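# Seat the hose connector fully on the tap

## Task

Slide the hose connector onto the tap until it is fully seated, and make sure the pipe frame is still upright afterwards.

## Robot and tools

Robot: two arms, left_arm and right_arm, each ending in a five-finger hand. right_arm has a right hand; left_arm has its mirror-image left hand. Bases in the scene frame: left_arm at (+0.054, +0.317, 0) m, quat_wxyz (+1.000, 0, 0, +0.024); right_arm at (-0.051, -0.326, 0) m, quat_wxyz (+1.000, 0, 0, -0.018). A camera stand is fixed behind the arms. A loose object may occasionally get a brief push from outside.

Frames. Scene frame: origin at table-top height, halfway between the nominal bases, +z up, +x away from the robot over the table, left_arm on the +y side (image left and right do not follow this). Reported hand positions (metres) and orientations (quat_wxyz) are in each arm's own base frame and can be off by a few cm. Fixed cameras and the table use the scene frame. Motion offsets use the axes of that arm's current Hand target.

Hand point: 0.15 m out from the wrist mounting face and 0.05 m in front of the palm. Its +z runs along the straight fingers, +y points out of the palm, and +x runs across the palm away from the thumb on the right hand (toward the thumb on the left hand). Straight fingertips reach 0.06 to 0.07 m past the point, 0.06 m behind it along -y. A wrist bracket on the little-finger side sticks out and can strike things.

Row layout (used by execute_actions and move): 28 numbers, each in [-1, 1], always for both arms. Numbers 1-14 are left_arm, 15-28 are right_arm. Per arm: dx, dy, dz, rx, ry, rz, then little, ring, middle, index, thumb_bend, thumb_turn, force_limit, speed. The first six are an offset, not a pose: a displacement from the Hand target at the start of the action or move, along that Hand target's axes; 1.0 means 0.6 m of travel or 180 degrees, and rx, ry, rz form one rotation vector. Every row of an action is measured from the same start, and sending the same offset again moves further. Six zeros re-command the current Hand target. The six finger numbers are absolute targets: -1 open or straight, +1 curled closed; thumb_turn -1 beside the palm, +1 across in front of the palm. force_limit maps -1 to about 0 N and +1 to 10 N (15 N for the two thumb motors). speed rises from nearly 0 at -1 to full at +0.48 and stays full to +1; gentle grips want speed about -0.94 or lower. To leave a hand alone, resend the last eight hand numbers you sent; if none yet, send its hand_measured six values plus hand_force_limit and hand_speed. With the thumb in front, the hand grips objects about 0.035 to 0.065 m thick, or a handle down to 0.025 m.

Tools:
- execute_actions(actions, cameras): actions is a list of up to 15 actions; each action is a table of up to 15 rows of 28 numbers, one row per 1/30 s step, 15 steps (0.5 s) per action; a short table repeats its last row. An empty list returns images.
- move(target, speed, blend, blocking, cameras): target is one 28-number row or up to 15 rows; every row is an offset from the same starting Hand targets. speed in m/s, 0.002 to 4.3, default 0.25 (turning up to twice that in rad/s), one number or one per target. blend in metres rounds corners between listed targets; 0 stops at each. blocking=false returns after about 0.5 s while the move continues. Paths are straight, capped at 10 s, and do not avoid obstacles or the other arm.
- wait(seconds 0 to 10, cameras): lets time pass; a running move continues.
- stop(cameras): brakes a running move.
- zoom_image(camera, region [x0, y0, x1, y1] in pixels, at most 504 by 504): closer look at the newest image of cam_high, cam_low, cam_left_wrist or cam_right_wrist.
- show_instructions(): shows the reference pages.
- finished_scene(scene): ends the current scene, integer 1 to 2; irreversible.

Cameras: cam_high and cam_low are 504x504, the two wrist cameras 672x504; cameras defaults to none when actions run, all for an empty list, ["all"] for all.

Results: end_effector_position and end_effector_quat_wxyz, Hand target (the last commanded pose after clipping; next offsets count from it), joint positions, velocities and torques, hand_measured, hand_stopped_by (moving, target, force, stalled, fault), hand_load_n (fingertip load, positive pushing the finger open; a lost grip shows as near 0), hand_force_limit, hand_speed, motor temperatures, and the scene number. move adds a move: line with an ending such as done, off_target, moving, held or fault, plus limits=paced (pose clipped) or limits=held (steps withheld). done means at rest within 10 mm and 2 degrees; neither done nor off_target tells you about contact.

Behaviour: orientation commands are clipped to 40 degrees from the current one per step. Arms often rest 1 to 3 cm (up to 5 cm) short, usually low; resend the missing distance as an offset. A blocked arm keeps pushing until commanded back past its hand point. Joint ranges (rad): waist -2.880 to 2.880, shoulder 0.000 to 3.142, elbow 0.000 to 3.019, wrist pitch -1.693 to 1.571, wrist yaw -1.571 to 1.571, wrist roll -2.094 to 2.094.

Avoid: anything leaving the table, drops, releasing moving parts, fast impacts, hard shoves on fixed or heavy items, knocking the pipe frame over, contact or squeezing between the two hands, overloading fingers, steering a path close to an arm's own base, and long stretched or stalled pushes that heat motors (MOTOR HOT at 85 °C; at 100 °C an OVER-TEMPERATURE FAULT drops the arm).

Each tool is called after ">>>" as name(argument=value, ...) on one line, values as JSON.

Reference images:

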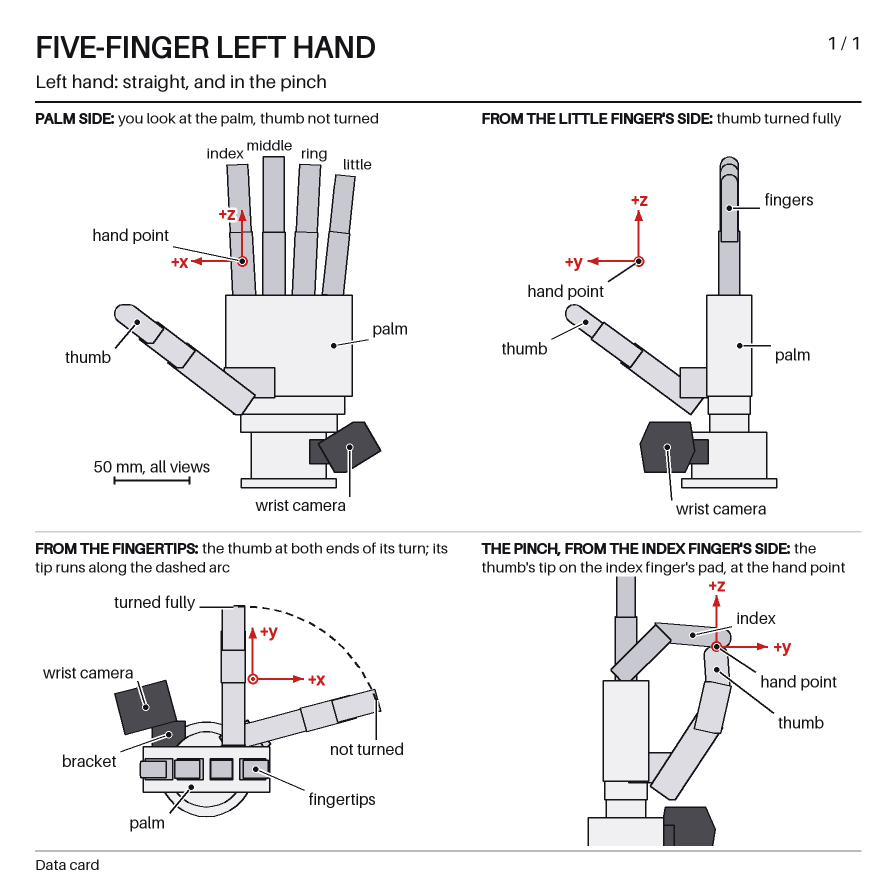

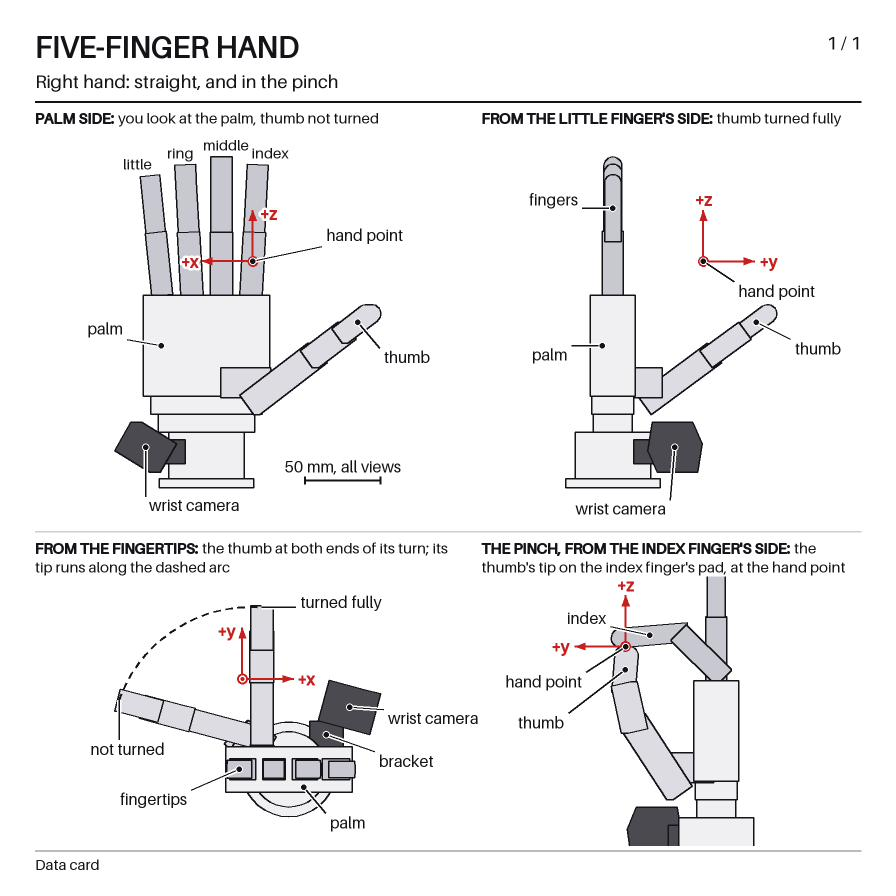

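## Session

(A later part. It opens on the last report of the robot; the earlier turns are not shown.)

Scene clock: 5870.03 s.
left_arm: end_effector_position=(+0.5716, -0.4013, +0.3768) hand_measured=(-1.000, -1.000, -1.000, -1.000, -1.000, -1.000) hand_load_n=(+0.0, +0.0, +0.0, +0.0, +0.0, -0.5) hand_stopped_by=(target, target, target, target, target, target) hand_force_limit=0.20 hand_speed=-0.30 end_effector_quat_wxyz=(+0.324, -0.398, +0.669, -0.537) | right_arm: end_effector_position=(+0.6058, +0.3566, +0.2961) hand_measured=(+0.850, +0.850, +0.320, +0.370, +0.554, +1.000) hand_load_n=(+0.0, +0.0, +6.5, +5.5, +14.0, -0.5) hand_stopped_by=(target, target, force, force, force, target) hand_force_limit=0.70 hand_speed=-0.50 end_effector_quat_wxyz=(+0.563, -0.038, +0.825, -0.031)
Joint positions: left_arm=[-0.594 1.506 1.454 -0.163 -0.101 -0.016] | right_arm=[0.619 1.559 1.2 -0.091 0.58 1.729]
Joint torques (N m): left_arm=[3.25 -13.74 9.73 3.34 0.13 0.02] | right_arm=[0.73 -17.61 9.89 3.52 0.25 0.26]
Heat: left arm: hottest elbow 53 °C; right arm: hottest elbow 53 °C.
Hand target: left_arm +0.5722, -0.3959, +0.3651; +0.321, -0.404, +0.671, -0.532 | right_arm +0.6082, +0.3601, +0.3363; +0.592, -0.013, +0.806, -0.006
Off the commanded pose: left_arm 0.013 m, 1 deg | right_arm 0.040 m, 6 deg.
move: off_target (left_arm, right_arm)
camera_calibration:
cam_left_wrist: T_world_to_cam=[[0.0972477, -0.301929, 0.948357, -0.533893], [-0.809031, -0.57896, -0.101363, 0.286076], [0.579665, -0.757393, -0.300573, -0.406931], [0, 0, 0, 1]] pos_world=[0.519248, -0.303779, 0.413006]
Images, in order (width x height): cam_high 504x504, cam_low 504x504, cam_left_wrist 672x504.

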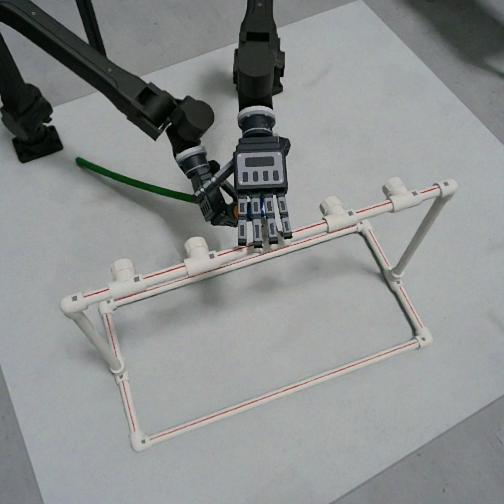

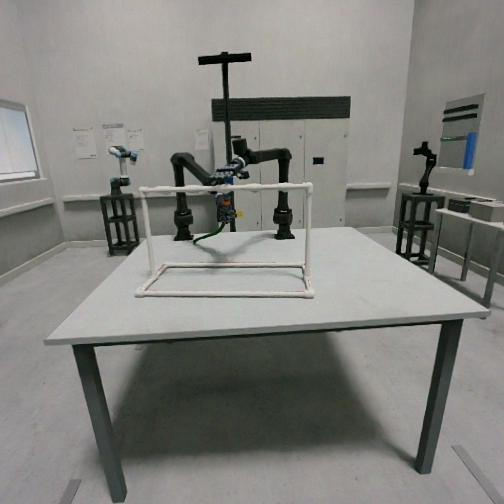

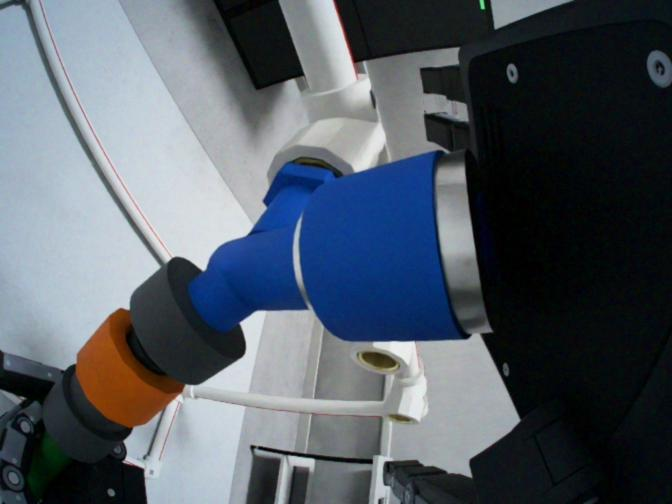

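>>> move(target=[0,0.035,0,0,0,0,-1,-1,-1,-1,-1,-1,0.2,-0.3,-0.0348,0.0007,0,0,-0.02,0,0.85,0.85,0.74,0.74,1.0,1,0.7,-0.5], speed=0.05, cameras=["cam_left_wrist"])

>>> zoom_image(camera="cam_left_wrist", region=[40, 240, 260, 460])

Scene clock: 5896.80 s.
left_arm: end_effector_position=(+0.5682, -0.3990, +0.3784) hand_measured=(-1.000, -1.000, -1.000, -1.000, -1.000, -1.000) hand_load_n=(+0.0, +0.0, +0.0, +0.0, +0.0, +0.0) hand_stopped_by=(target, target, target, target, target, target) hand_force_limit=0.20 hand_speed=-0.30 end_effector_quat_wxyz=(+0.331, -0.393, +0.657, -0.552) | right_arm: end_effector_position=(+0.6074, +0.3566, +0.2968) hand_measured=(+0.850, +0.850, +0.320, +0.370, +0.554, +1.000) hand_load_n=(+0.0, +0.0, +6.5, +5.0, +13.5, -0.5) hand_stopped_by=(target, target, force, force, force, target) hand_force_limit=0.70 hand_speed=-0.50 end_effector_quat_wxyz=(+0.573, -0.038, +0.818, -0.034)
Joint positions: left_arm=[-0.594 1.485 1.406 -0.093 -0.101 -0.016] | right_arm=[0.619 1.563 1.191 -0.051 0.588 1.71]
Joint torques (N m): left_arm=[3.19 -12.16 8.5 2.67 0.09 0.02] | right_arm=[0.62 -18.26 11.07 4.63 0.23 0.01]
Heat: left arm: hottest elbow 53 °C; right arm: hottest elbow 53 °C.
Hand target: left_arm +0.5681, -0.3937, +0.3449; +0.322, -0.404, +0.670, -0.533 | right_arm +0.6144, +0.3612, +0.3561; +0.617, -0.013, +0.787, -0.005
Off the commanded pose: left_arm 0.034 m, 3 deg | right_arm 0.060 m, 8 deg.
move: off_target (left_arm, right_arm)
camera_calibration:
cam_left_wrist: T_world_to_cam=[[0.0631783, -0.278909, 0.958237, -0.509625], [-0.805133, -0.5816, -0.1162, 0.287178], [0.58972, -0.764167, -0.261304, -0.426048], [0, 0, 0, 1]] pos_world=[0.514662, -0.300688, 0.410384]
Images, in order (width x height): cam_left_wrist 672x504.

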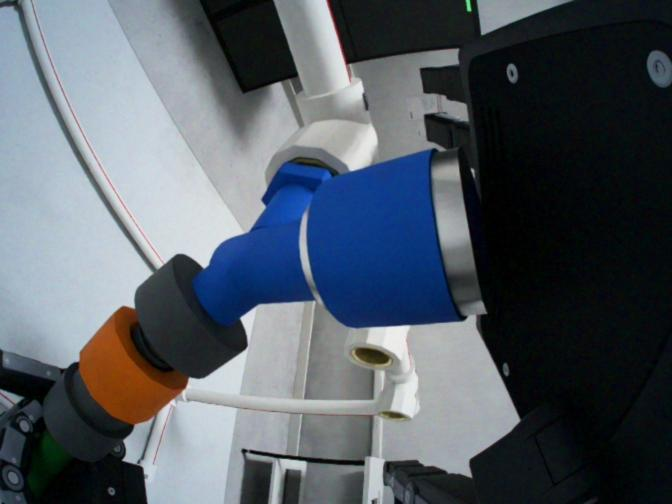

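Scaled by 2.291 from the camera's 672x504 image, which has a finer 960x720 frame.

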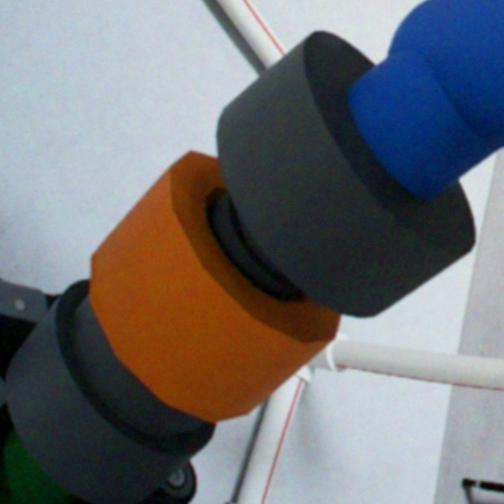

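>>> move(target=[0,0.04,0,-0.022,0,0,-1,-1,-1,-1,-1,-1,0.2,-0.3,-0.0347,0.0007,0.0017,0,-0.022,0,0.85,0.85,0.74,0.74,1.0,1,0.7,-0.5], speed=0.05, cameras=["cam_left_wrist"])

>>> zoom_image(camera="cam_left_wrist", region=[40, 240, 260, 460])

Scene clock: 5917.33 s.
left_arm: end_effector_position=(+0.5665, -0.3955, +0.3774) hand_measured=(-1.000, -1.000, -1.000, -1.000, -1.000, -1.000) hand_load_n=(+0.0, -0.5, -0.5, +0.0, +0.0, +0.0) hand_stopped_by=(target, target, target, target, target, target) hand_force_limit=0.20 hand_speed=-0.30 end_effector_quat_wxyz=(+0.329, -0.396, +0.659, -0.548) | right_arm: end_effector_position=(+0.6099, +0.3591, +0.2967) hand_measured=(+0.850, +0.850, +0.320, +0.370, +0.554, +1.000) hand_load_n=(+0.0, +0.0, +6.5, +5.0, +13.5, -0.5) hand_stopped_by=(target, target, force, force, force, target) hand_force_limit=0.70 hand_speed=-0.50 end_effector_quat_wxyz=(+0.588, -0.049, +0.807, -0.040)
Joint positions: left_arm=[-0.591 1.479 1.406 -0.112 -0.101 -0.019] | right_arm=[0.619 1.574 1.179 0.018 0.593 1.66]
Joint torques (N m): left_arm=[2.9 -10.87 8.03 0.92 0.15 -0.03] | right_arm=[0.44 -19.31 12.04 5.16 0.15 0.04]
Motor temperatures (°C): left_arm=[25 35 52 25 25 23] | right_arm=[23 37 54 25 25 26]
Heat: left arm: hottest elbow 52 °C; right arm: hottest elbow 54 °C.
Hand target: left_arm +0.5631, -0.3912, +0.3213; +0.307, -0.415, +0.689, -0.509 | right_arm +0.6203, +0.3621, +0.3761; +0.644, -0.013, +0.765, -0.005
Off the commanded pose: left_arm 0.056 m, 6 deg | right_arm 0.080 m, 10 deg.
move: off_target (left_arm, right_arm)
camera_calibration:
cam_left_wrist: T_world_to_cam=[[0.0756276, -0.283431, 0.956006, -0.515565], [-0.804454, -0.583843, -0.109456, 0.283834], [0.58918, -0.760785, -0.272162, -0.4169], [0, 0, 0, 1]] pos_world=[0.512952, -0.297585, 0.410486]
Images, in order (width x height): cam_left_wrist 672x504.

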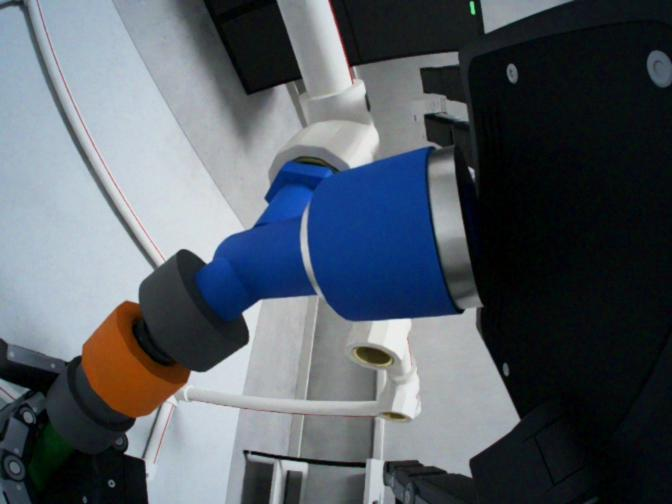

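Scaled by 2.291 from the camera's 672x504 image, which has a finer 960x720 frame.

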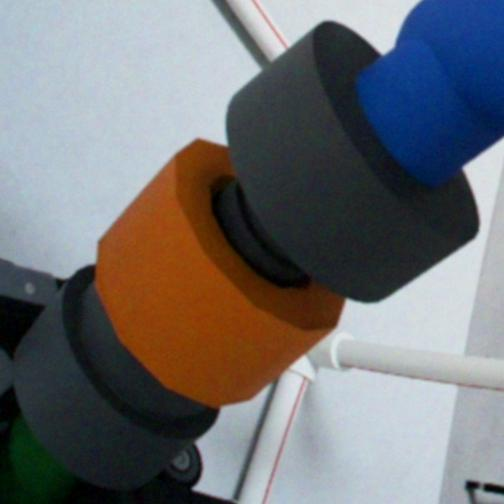

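>>> move(target=[0,0.05,0,-0.022,0,0,-1,-1,-1,-1,-1,-1,0.2,-0.3,-0.055,0.001,0.008,0,-0.011,0,0.85,0.85,0.74,0.74,1.0,1,0.7,-0.5], speed=0.05, cameras=["cam_left_wrist"])

>>> zoom_image(camera="cam_left_wrist", region=[40, 240, 260, 460])

Scene clock: 5939.87 s.
left_arm: end_effector_position=(+0.5592, -0.3919, +0.3759) hand_measured=(-1.000, -1.000, -1.000, -1.000, -1.000, -1.000) hand_load_n=(+0.5, +0.0, +0.0, +0.0, +0.0, +0.0) hand_stopped_by=(target, target, target, target, target, target) hand_force_limit=0.20 hand_speed=-0.30 end_effector_quat_wxyz=(+0.322, -0.402, +0.664, -0.542) | right_arm: end_effector_position=(+0.6098, +0.3588, +0.2952) hand_measured=(+0.850, +0.850, +0.320, +0.370, +0.554, +1.000) hand_load_n=(+0.0, +0.0, +6.5, +5.0, +13.5, -0.5) hand_stopped_by=(target, target, force, force, force, target) hand_force_limit=0.70 hand_speed=-0.50 end_effector_quat_wxyz=(+0.588, -0.057, +0.805, -0.047)
Joint positions: left_arm=[-0.591 1.464 1.4 -0.145 -0.099 -0.03] | right_arm=[0.618 1.574 1.177 0.022 0.593 1.637]
Joint torques (N m): left_arm=[2.96 -9 6.43 0.47 0.14 0] | right_arm=[-0.32 -20.25 15.75 4.66 -0.03 -0.01]
Motor temperatures (°C): left_arm=[25 34 51 25 25 23] | right_arm=[23 37 55 25 25 25]
Heat: left arm: hottest elbow 51 °C; right arm: hottest elbow 55 °C.
Hand target: left_arm +0.5554, -0.3872, +0.2926; +0.293, -0.425, +0.706, -0.485 | right_arm +0.6306, +0.3637, +0.4079; +0.657, -0.013, +0.754, -0.005
Off the commanded pose: left_arm 0.083 m, 9 deg | right_arm 0.115 m, 12 deg.
move: off_target (left_arm, right_arm)
camera_calibration:
cam_left_wrist: T_world_to_cam=[[0.0992423, -0.286798, 0.952837, -0.525791], [-0.807046, -0.583352, -0.0915278, 0.274805], [0.582089, -0.759899, -0.289352, -0.39939], [0, 0, 0, 1]] pos_world=[0.506442, -0.293983, 0.410581]
Images, in order (width x height): cam_left_wrist 672x504.

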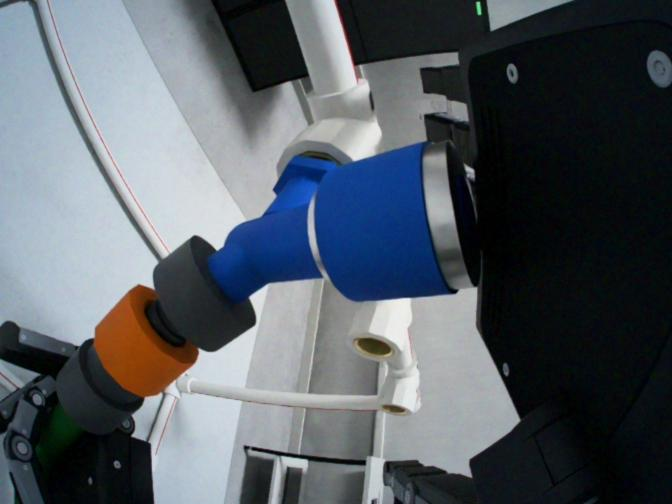

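Scaled by 2.291 from the camera's 672x504 image, which has a finer 960x720 frame.

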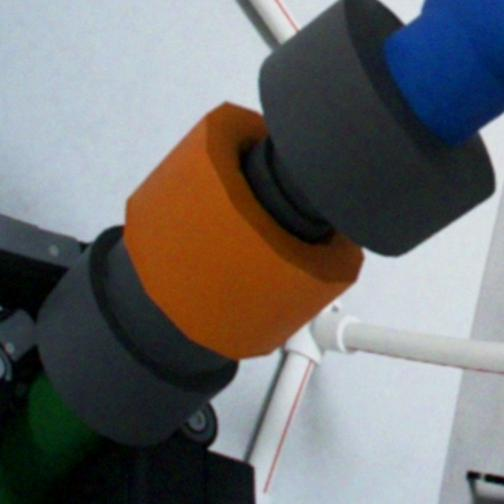

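>>> wait(seconds=0.2, cameras=["all"])

Scene clock: 5988.13 s.
left_arm: end_effector_position=(+0.5592, -0.3919, +0.3759) hand_measured=(-1.000, -1.000, -1.000, -1.000, -1.000, -1.000) hand_load_n=(+0.0, +0.0, +0.0, +0.0, +0.0, +0.0) hand_stopped_by=(target, target, target, target, target, target) hand_force_limit=0.20 hand_speed=-0.30 end_effector_quat_wxyz=(+0.322, -0.402, +0.664, -0.542) | right_arm: end_effector_position=(+0.6098, +0.3588, +0.2952) hand_measured=(+0.850, +0.850, +0.320, +0.370, +0.554, +1.000) hand_load_n=(+0.0, +0.0, +6.5, +5.0, +13.5, -0.5) hand_stopped_by=(target, target, force, force, force, target) hand_force_limit=0.70 hand_speed=-0.50 end_effector_quat_wxyz=(+0.588, -0.057, +0.805, -0.047)
Joint positions: left_arm=[-0.591 1.464 1.4 -0.145 -0.099 -0.03] | right_arm=[0.618 1.574 1.177 0.022 0.593 1.637]
Joint torques (N m): left_arm=[3.02 -9 6.43 0.47 0.15 0.02] | right_arm=[-0.26 -20.19 15.73 4.64 -0.03 0]
Motor temperatures (°C): left_arm=[25 33 48 25 25 23] | right_arm=[23 38 58 25 25 25]
Heat: left arm: hottest elbow 48 °C; right arm: hottest elbow 58 °C.
Hand target: left_arm +0.5554, -0.3872, +0.2926; +0.293, -0.425, +0.706, -0.485 | right_arm +0.6306, +0.3638, +0.4079; +0.657, -0.013, +0.754, -0.005
Off the commanded pose: left_arm 0.083 m, 9 deg | right_arm 0.115 m, 12 deg.
wait: 0.20 s; at rest from the start
camera_calibration:
cam_left_wrist: T_world_to_cam=[[0.0994649, -0.286415, 0.952929, -0.525857], [-0.806996, -0.583482, -0.0911402, 0.274524], [0.58212, -0.759945, -0.289172, -0.399569], [0, 0, 0, 1]] pos_world=[0.506441, -0.294083, 0.41058]
cam_right_wrist: T_world_to_cam=[[-0.141681, 0.911685, -0.385691, -0.131146], [-0.3478, 0.318937, 0.881654, -0.176627], [0.926802, 0.259057, 0.271896, -0.628117], [0, 0, 0, 1]] pos_world=[0.502129, 0.338614, 0.275925]

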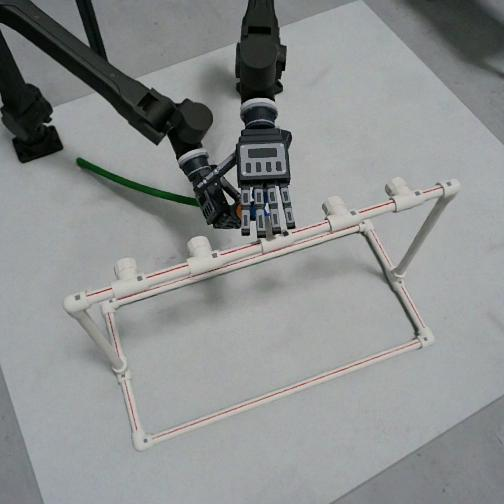

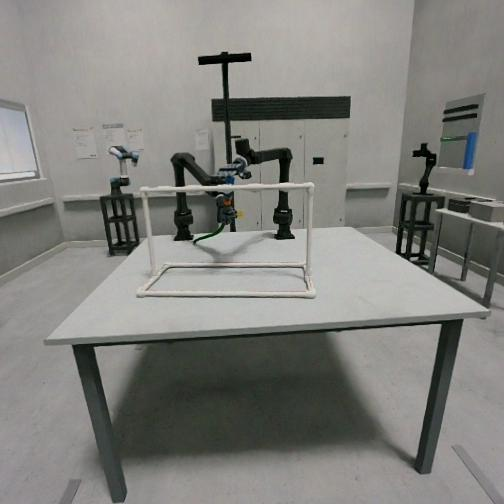

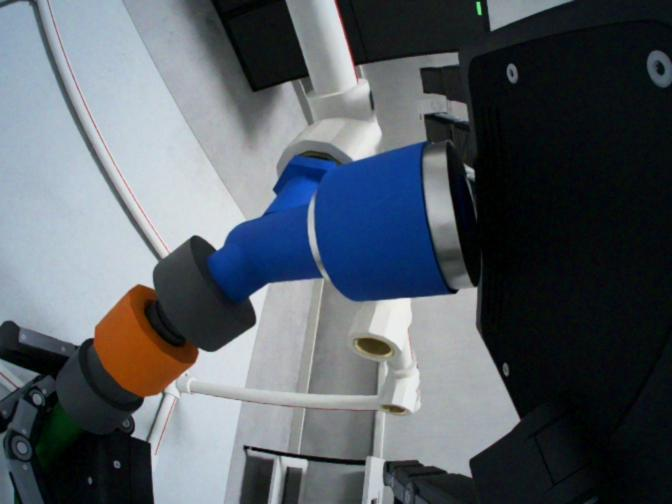

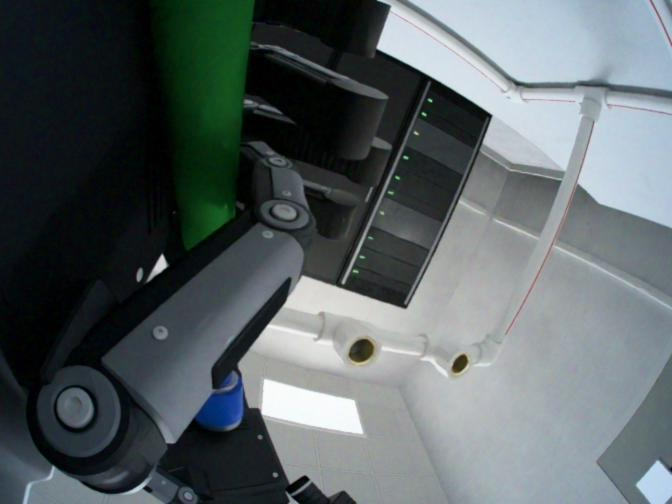

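>>> zoom_image(camera="cam_left_wrist", region=[40, 220, 280, 460])

Scaled by 2.100 from the camera's 672x504 image, which has a finer 960x720 frame.

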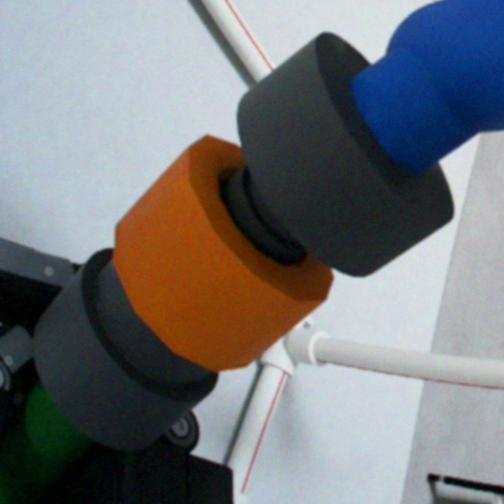

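>>> zoom_image(camera="cam_left_wrist", region=[80, 220, 220, 360])

>>> zoom_image(camera="cam_left_wrist", region=[0, 100, 400, 500])

>>> zoom_image(camera="cam_low", region=[200, 160, 260, 220])

>>> zoom_image(camera="cam_high", region=[205, 150, 285, 230])

Scaled by 3.600 from the camera's 672x504 image, which has a finer 960x720 frame.

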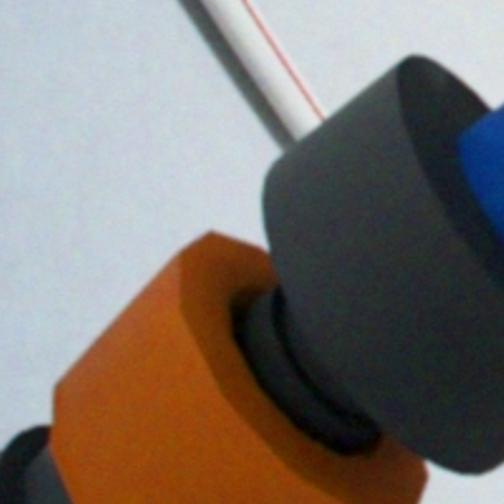

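Scaled by 1.260 from the camera's 672x504 image, which has a finer 960x720 frame.

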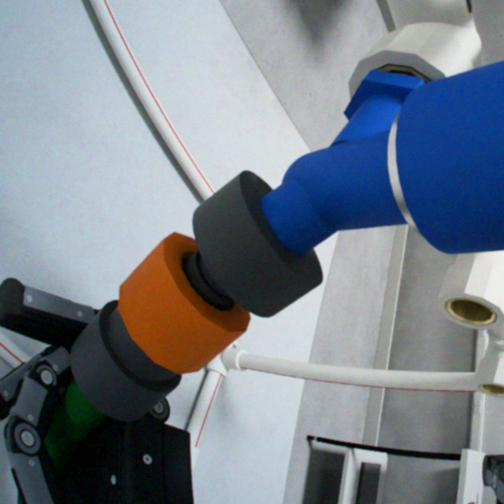

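Scaled by 8.400.

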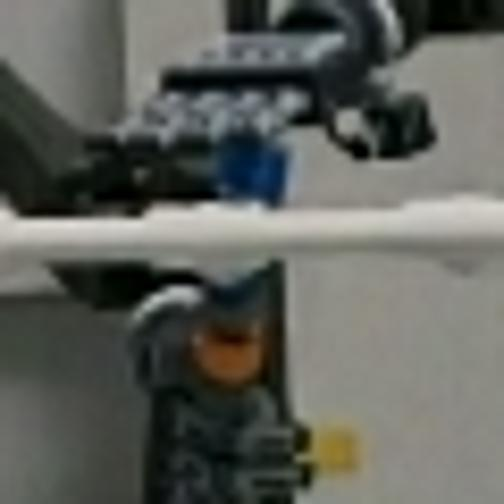

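Scaled by 6.300.

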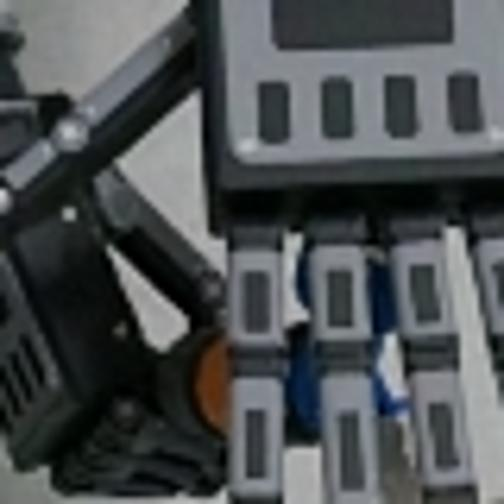

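>>> move(target=[0,0.04,0,-0.02,0,0, -1,-1,-1,-1,-1,-1,0.2,-0.3, -0.052,0,0.013,0,0.02,0, 0.85,0.85,0.74,0.74,1.0,1,0.7,-0.5], speed=0.05, cameras=["cam_left_wrist","cam_high"])

>>> zoom_image(camera="cam_left_wrist", region=[40, 220, 280, 460])

Scene clock: 6043.70 s.
left_arm: end_effector_position=(+0.5500, -0.3865, +0.3728) hand_measured=(-1.000, -1.000, -1.000, -1.000, -1.000, -1.000) hand_load_n=(+0.0, +0.0, +0.0, +0.0, +0.0, +0.0) hand_stopped_by=(target, target, target, target, target, target) hand_force_limit=0.20 hand_speed=-0.30 end_effector_quat_wxyz=(+0.314, -0.409, +0.670, -0.534) | right_arm: end_effector_position=(+0.6111, +0.3589, +0.2955) hand_measured=(+0.850, +0.850, +0.320, +0.370, +0.554, +1.000) hand_load_n=(+0.0, +0.0, +6.5, +5.0, +13.5, -0.5) hand_stopped_by=(target, target, force, force, force, target) hand_force_limit=0.70 hand_speed=-0.50 end_effector_quat_wxyz=(+0.553, -0.077, +0.828, -0.057)
Joint positions: left_arm=[-0.591 1.444 1.389 -0.181 -0.097 -0.039] | right_arm=[0.61 1.57 1.242 -0.142 0.568 1.642]
Joint torques (N m): left_arm=[2.96 -7.12 5.63 0.08 0.19 0.05] | right_arm=[-0.44 -21.3 19.33 3.62 0.17 0.32]
Motor temperatures (°C): left_arm=[25 32 47 25 25 23] | right_arm=[23 38 61 25 25 25]
Heat: left arm: hottest elbow 47 °C; right arm: hottest elbow 61 °C.
Hand target: left_arm +0.5478, -0.3831, +0.2702; +0.279, -0.435, +0.721, -0.463 | right_arm +0.6426, +0.3647, +0.4374; +0.633, -0.013, +0.774, -0.005
Off the commanded pose: left_arm 0.103 m, 11 deg | right_arm 0.146 m, 15 deg.
move: off_target (left_arm, right_arm)
camera_calibration:
cam_left_wrist: T_world_to_cam=[[0.125801, -0.293313, 0.947703, -0.535694], [-0.808971, -0.583281, -0.0731391, 0.26446], [0.57423, -0.757464, -0.310659, -0.377719], [0, 0, 0, 1]] pos_world=[0.498229, -0.28898, 0.40968]
Images, in order (width x height): cam_high 504x504, cam_left_wrist 672x504.

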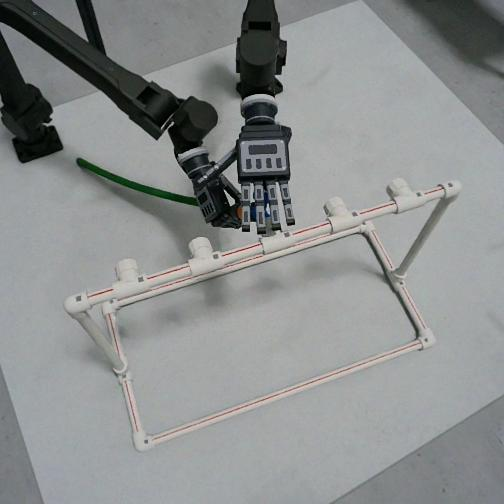

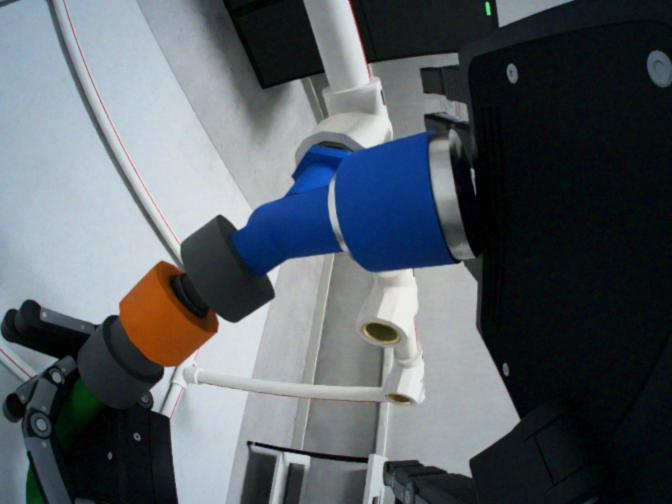

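Scaled by 2.100 from the camera's 672x504 image, which has a finer 960x720 frame.

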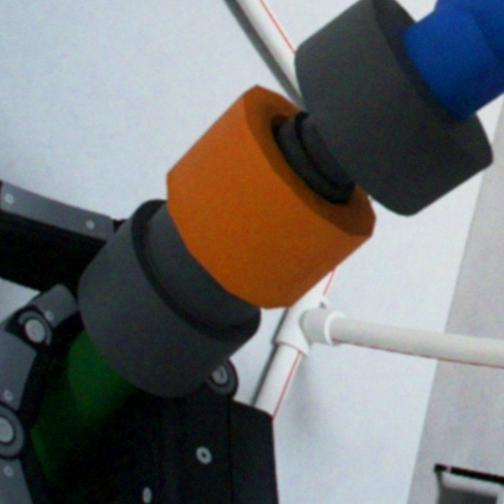

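>>> move(target=[0,0.05,0.035,-0.02,0,0, -1,-1,-1,-1,-1,-1,0.2,-0.3, -0.052,0,0.025,0,0.01,0, 0.85,0.85,0.74,0.74,1.0,1,0.7,-0.5], speed=0.05, cameras=["cam_left_wrist","cam_high"])

>>> zoom_image(camera="cam_left_wrist", region=[40, 220, 280, 460])

Scene clock: 6071.37 s.
left_arm: end_effector_position=(+0.5490, -0.3833, +0.3702) hand_measured=(-1.000, -1.000, -1.000, -1.000, -1.000, -1.000) hand_load_n=(-0.5, +0.5, +0.0, +0.0, -0.5, +0.0) hand_stopped_by=(target, target, target, target, target, target) hand_force_limit=0.20 hand_speed=-0.30 end_effector_quat_wxyz=(+0.312, -0.412, +0.672, -0.531) | right_arm: end_effector_position=(+0.6158, +0.3588, +0.2965) hand_measured=(+0.850, +0.850, +0.320, +0.370, +0.554, +1.000) hand_load_n=(+0.0, +0.0, +6.5, +5.0, +14.0, -0.5) hand_stopped_by=(target, target, force, force, force, target) hand_force_limit=0.70 hand_speed=-0.50 end_effector_quat_wxyz=(+0.520, -0.091, +0.847, -0.064)
Joint positions: left_arm=[-0.586 1.44 1.384 -0.189 -0.093 -0.042] | right_arm=[0.599 1.581 1.316 -0.288 0.541 1.649]
Joint torques (N m): left_arm=[2.84 -3.72 5.01 -0.25 0.26 0.02] | right_arm=[-1.26 -21.77 21.9 4.25 0.35 0.4]
Motor temperatures (°C): left_arm=[25 32 46 25 25 23] | right_arm=[23 39 67 25 25 26]
Heat: left arm: hottest elbow 46 °C; right arm: hottest elbow 67 °C.
Hand target: left_arm +0.5537, -0.3862, +0.2343; +0.265, -0.443, +0.735, -0.440 | right_arm +0.6635, +0.3655, +0.4652; +0.621, -0.013, +0.784, -0.006
Off the commanded pose: left_arm 0.136 m, 14 deg | right_arm 0.175 m, 18 deg.
move: off_target (left_arm, right_arm)
camera_calibration:
cam_left_wrist: T_world_to_cam=[[0.135378, -0.295262, 0.945777, -0.537431], [-0.808738, -0.584377, -0.066674, 0.262493], [0.572377, -0.75586, -0.317902, -0.371221], [0, 0, 0, 1]] pos_world=[0.497523, -0.285879, 0.407779]
Images, in order (width x height): cam_high 504x504, cam_left_wrist 672x504.

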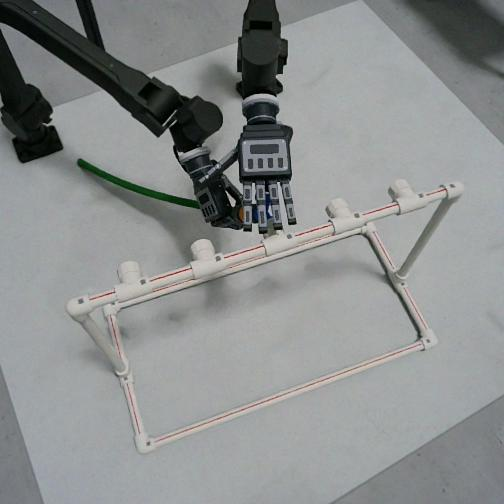

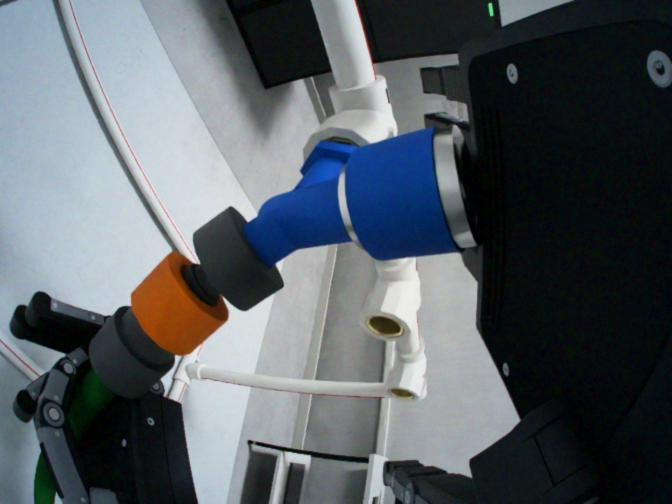

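Scaled by 2.100 from the camera's 672x504 image, which has a finer 960x720 frame.

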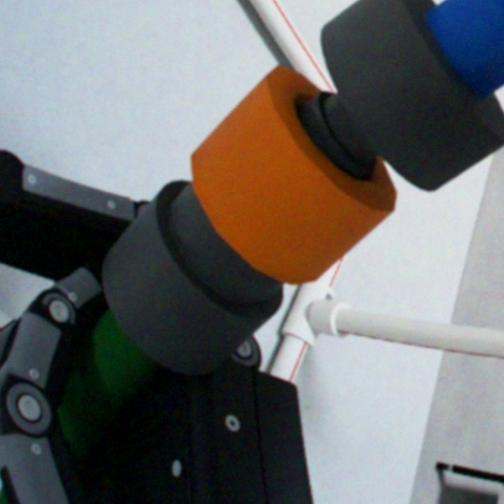

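>>> move(target=[0,0.07,0.05,-0.02,0,0, -1,-1,-1,-1,-1,-1,0.2,-0.3, -0.085,0.002,0.031,0,0,0, 0.85,0.85,0.74,0.74,1.0,1,0.7,-0.5], speed=0.08, cameras=["cam_left_wrist","cam_high"])

>>> zoom_image(camera="cam_left_wrist", region=[40, 200, 280, 440])

Scene clock: 6156.63 s.
left_arm: end_effector_position=(+0.5652, -0.3801, +0.3649) hand_measured=(-1.000, -1.000, -1.000, -1.000, -1.000, -1.000) hand_load_n=(+0.0, +0.0, +0.0, -0.5, +0.0, -0.5) hand_stopped_by=(target, target, target, target, target, target) hand_force_limit=0.20 hand_speed=-0.30 end_effector_quat_wxyz=(+0.319, -0.415, +0.663, -0.535) | right_arm: end_effector_position=(+0.6329, +0.3616, +0.2977) hand_measured=(+0.850, +0.850, +0.320, +0.370, +0.554, +1.000) hand_load_n=(+0.0, +0.0, +7.0, +5.5, +14.0, +0.0) hand_stopped_by=(target, target, force, force, force, target) hand_force_limit=0.70 hand_speed=-0.50 end_effector_quat_wxyz=(+0.492, -0.099, +0.862, -0.070)
Joint positions: left_arm=[-0.569 1.466 1.384 -0.145 -0.091 -0.043] | right_arm=[0.583 1.63 1.425 -0.417 0.518 1.656]
Joint torques (N m): left_arm=[1.73 -2.08 2.45 -1.66 0.43 0.02] | right_arm=[-1.67 -24.53 24.76 4.67 0.48 0.22]
Motor temperatures (°C): left_arm=[25 32 44 25 25 23] | right_arm=[23 39 78 25 25 26]
Heat: left arm: hottest elbow 44 °C; right arm: hottest elbow 78 °C.
Hand target: left_arm +0.5596, -0.3892, +0.1832; +0.251, -0.451, +0.748, -0.416 | right_arm +0.6932, +0.3684, +0.5106; +0.621, -0.013, +0.784, -0.005
Off the commanded pose: left_arm 0.182 m, 19 deg | right_arm 0.221 m, 21 deg.
move: off_target (left_arm, right_arm)
camera_calibration:
cam_left_wrist: T_world_to_cam=[[0.125341, -0.281836, 0.95124, -0.524821], [-0.798005, -0.598319, -0.0721216, 0.267614], [0.589472, -0.750055, -0.2999, -0.393681], [0, 0, 0, 1]] pos_world=[0.511403, -0.283077, 0.400467]
Images, in order (width x height): cam_high 504x504, cam_left_wrist 672x504.

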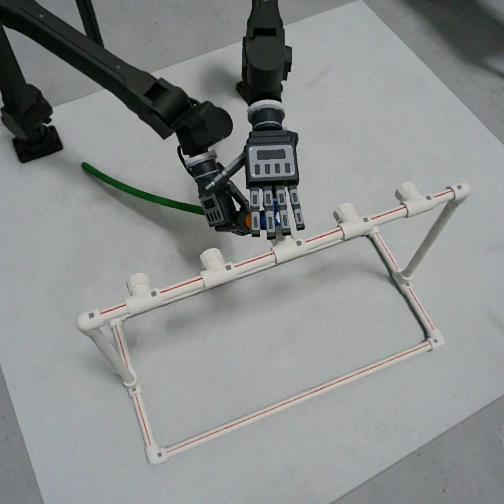

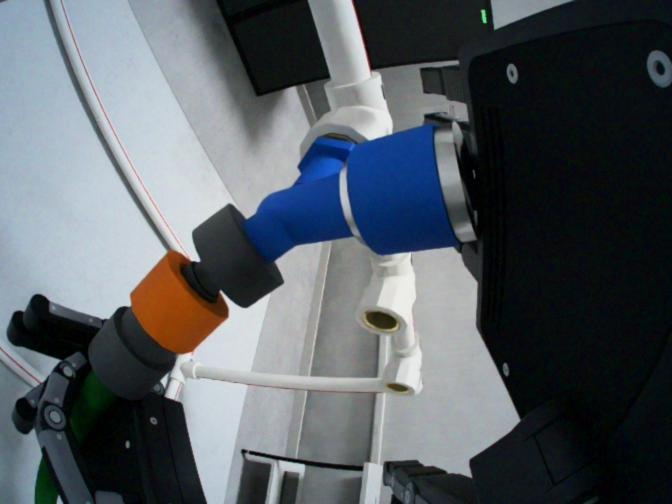

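Scaled by 2.100 from the camera's 672x504 image, which has a finer 960x720 frame.

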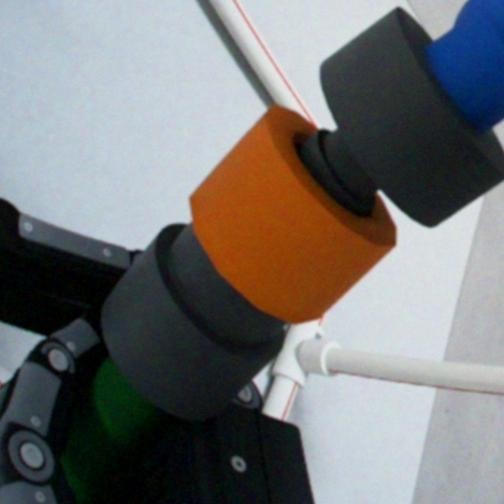

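>>> move(target=[0,-0.08,-0.04,0.02,0,0, -1,-1,-1,-1,-1,-1,0.2,-0.3, 0.20,-0.004,-0.012,0,0,0, 0.85,0.85,0.74,0.74,1.0,1,0.7,-0.5], speed=0.15, cameras=["cam_left_wrist"])

Scene clock: 6173.27 s.
left_arm: end_effector_position=(+0.5648, -0.3799, +0.3705) hand_measured=(-1.000, -1.000, -1.000, -1.000, -1.000, -1.000) hand_load_n=(+0.0, +0.0, +0.0, +0.0, +0.0, +0.0) hand_stopped_by=(target, target, target, target, target, target) hand_force_limit=0.20 hand_speed=-0.30 end_effector_quat_wxyz=(+0.317, -0.416, +0.666, -0.532) | right_arm: end_effector_position=(+0.6409, +0.3623, +0.2961) hand_measured=(+0.850, +0.850, +0.320, +0.370, +0.554, +1.000) hand_load_n=(+0.0, +0.0, +6.5, +4.5, +13.5, -0.5) hand_stopped_by=(target, target, force, force, force, target) hand_force_limit=0.70 hand_speed=-0.50 end_effector_quat_wxyz=(+0.549, -0.069, +0.832, -0.049)
Joint positions: left_arm=[-0.569 1.466 1.406 -0.175 -0.091 -0.043] | right_arm=[0.583 1.635 1.326 -0.165 0.537 1.656]
Joint torques (N m): left_arm=[1.61 -3.9 6.45 -1.28 0.3 0.07] | right_arm=[-0.09 -21.36 13.05 5.65 0.44 0.35]
Motor temperatures (°C): left_arm=[25 31 44 25 25 23] | right_arm=[23 40 92 25 25 26]
Heat: left arm: hottest elbow 44 °C; right arm: hottest elbow 92 °C. Fold the right arm in close to its base, or ease its load, before you think long.
Hand target: left_arm +0.5639, -0.3915, +0.2364; +0.265, -0.443, +0.735, -0.440 | right_arm +0.6588, +0.3627, +0.3954; +0.621, -0.013, +0.784, -0.005
Off the commanded pose: left_arm 0.134 m, 15 deg | right_arm 0.101 m, 13 deg.
MOTOR HOT: joint 3 (elbow) of the right arm reports 92 °C; the controller stops that arm at 100 °C. To cool a motor, set the load down, stop pushing, or move to a pose that needs little force.
move: off_target (left_arm, right_arm)
camera_calibration:
cam_left_wrist: T_world_to_cam=[[0.132933, -0.286773, 0.948731, -0.535362], [-0.798594, -0.59792, -0.0688375, 0.267166], [0.587006, -0.7485, -0.308499, -0.386495], [0, 0, 0, 1]] pos_world=[0.511399, -0.283075, 0.407072]
Images, in order (width x height): cam_left_wrist 672x504.

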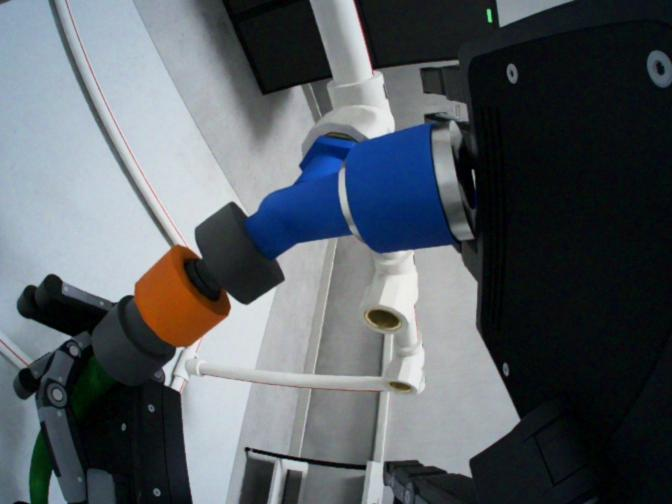

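>>> move(target=[0,-0.08,0,0,0,0, -1,-1,-1,-1,-1,-1,0.2,-0.3, 0.08,0,-0.013,0,0,0, 0.85,0.85,0.74,0.74,1.0,1,0.7,-0.5], speed=0.15, cameras=["cam_left_wrist"])

Scene clock: 6182.07 s.
left_arm: end_effector_position=(+0.5722, -0.3870, +0.3726) hand_measured=(-1.000, -1.000, -1.000, -1.000, -1.000, -1.000) hand_load_n=(+0.0, +0.0, +0.0, +0.0, +0.0, -0.5) hand_stopped_by=(target, target, target, target, target, target) hand_force_limit=0.20 hand_speed=-0.30 end_effector_quat_wxyz=(+0.300, -0.426, +0.690, -0.502) | right_arm: end_effector_position=(+0.6404, +0.3590, +0.2969) hand_measured=(+0.850, +0.850, +0.320, +0.370, +0.554, +1.000) hand_load_n=(+0.0, +0.5, +6.5, +5.5, +13.5, -0.5) hand_stopped_by=(target, target, force, force, force, target) hand_force_limit=0.70 hand_speed=-0.50 end_effector_quat_wxyz=(+0.584, -0.042, +0.810, -0.034)
Joint positions: left_arm=[-0.57 1.52 1.525 -0.327 -0.085 -0.043] | right_arm=[0.586 1.635 1.257 -0.004 0.559 1.671]
Joint torques (N m): left_arm=[1.96 -5.01 10.17 0.72 0.17 0.08] | right_arm=[0.79 -20.01 9.77 4.01 0.25 0.24]
Motor temperatures (°C): left_arm=[25 31 44 25 25 23] | right_arm=[23 40 87 25 25 26]
Heat: left arm: hottest elbow 44 °C; right arm: hottest elbow 87 °C. Fold the right arm in close to its base, or ease its load, before you think long.
Hand target: left_arm +0.5840, -0.4021, +0.2788; +0.265, -0.443, +0.735, -0.440 | right_arm +0.6403, +0.3612, +0.3506; +0.621, -0.013, +0.784, -0.006
Off the commanded pose: left_arm 0.096 m, 10 deg | right_arm 0.054 m, 7 deg.
MOTOR HOT: still on. Joint 3 (elbow) of the right arm reports 87 °C.
move: off_target (left_arm, right_arm)
camera_calibration:
cam_left_wrist: T_world_to_cam=[[0.199324, -0.329887, 0.922738, -0.585339], [-0.806626, -0.589924, -0.0366605, 0.264686], [0.556439, -0.736997, -0.383681, -0.345603], [0, 0, 0, 1]] pos_world=[0.522481, -0.291659, 0.417216]
Images, in order (width x height): cam_left_wrist 672x504.

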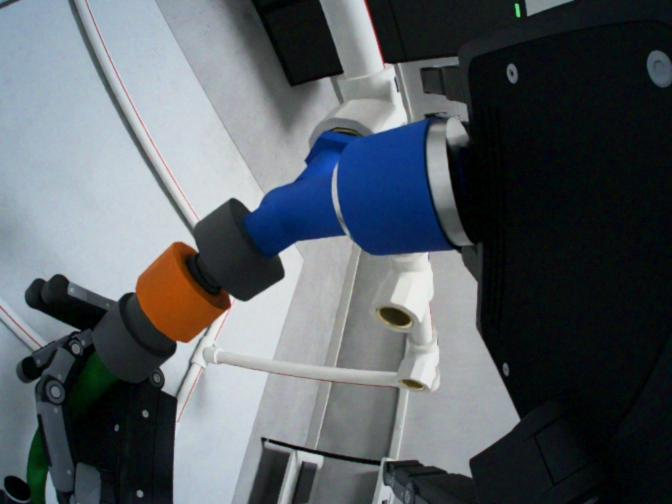

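>>> zoom_image(camera="cam_left_wrist", region=[0, 200, 280, 500])

>>> wait(seconds=0.1, cameras=["cam_right_wrist","cam_high"])

Scaled by 1.680 from the camera's 672x504 image, which has a finer 960x720 frame.

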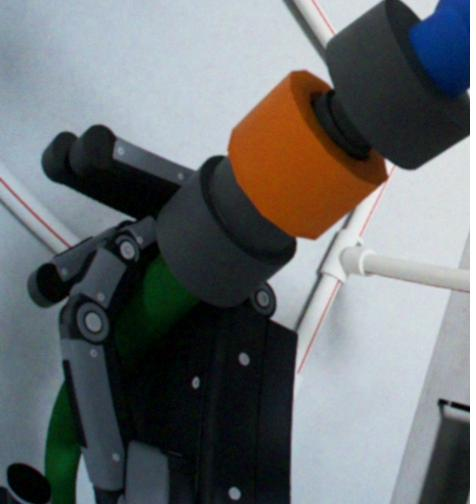

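Scene clock: 6309.43 s.
left_arm: end_effector_position=(+0.5722, -0.3869, +0.3725) hand_measured=(-1.000, -1.000, -1.000, -1.000, -1.000, -1.000) hand_load_n=(+0.0, +0.0, +0.0, +0.0, +0.0, +0.0) hand_stopped_by=(target, target, target, target, target, target) hand_force_limit=0.20 hand_speed=-0.30 end_effector_quat_wxyz=(+0.300, -0.426, +0.690, -0.502) | right_arm: end_effector_position=(+0.6404, +0.3590, +0.2969) hand_measured=(+0.850, +0.850, +0.320, +0.370, +0.554, +1.000) hand_load_n=(+0.5, +0.0, +6.5, +5.5, +14.0, -0.5) hand_stopped_by=(target, target, force, force, force, target) hand_force_limit=0.70 hand_speed=-0.50 end_effector_quat_wxyz=(+0.584, -0.042, +0.810, -0.034)
Joint positions: left_arm=[-0.57 1.52 1.525 -0.327 -0.085 -0.043] | right_arm=[0.586 1.635 1.257 -0.004 0.559 1.671]
Joint torques (N m): left_arm=[2.02 -5.13 10.13 0.66 0.18 0.08] | right_arm=[0.73 -20.07 9.78 3.97 0.25 0.24]
Motor temperatures (°C): left_arm=[25 31 47 25 25 23] | right_arm=[23 39 60 25 25 26]
Heat: left arm: hottest elbow 47 °C; right arm: hottest elbow 60 °C.
Hand target: left_arm +0.5839, -0.4020, +0.2788; +0.265, -0.443, +0.735, -0.440 | right_arm +0.6403, +0.3612, +0.3506; +0.621, -0.013, +0.784, -0.006
Off the commanded pose: left_arm 0.096 m, 10 deg | right_arm 0.054 m, 7 deg.
MOTOR HOT: cleared for the motors of the right arm.
wait: 0.10 s; at rest from the start
camera_calibration:
cam_right_wrist: T_world_to_cam=[[-0.136218, 0.927607, -0.347837, -0.146798], [-0.333712, 0.287626, 0.897724, -0.17004], [0.932781, 0.238363, 0.270374, -0.652853], [0, 0, 0, 1]] pos_world=[0.532228, 0.340695, 0.278102]
Images, in order (width x height): cam_high 504x504, cam_right_wrist 672x504.

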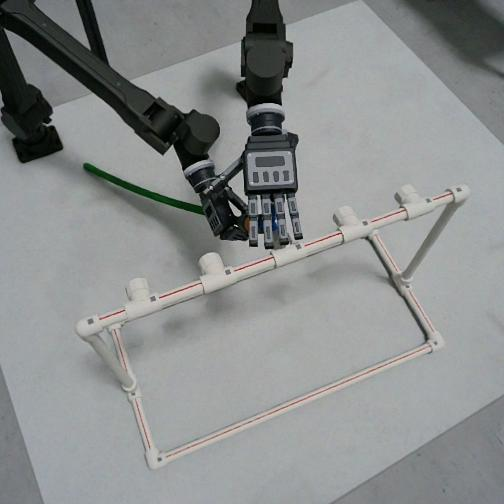

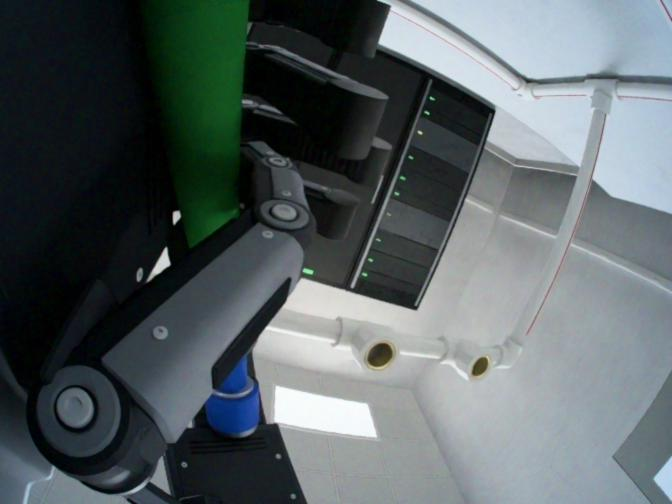

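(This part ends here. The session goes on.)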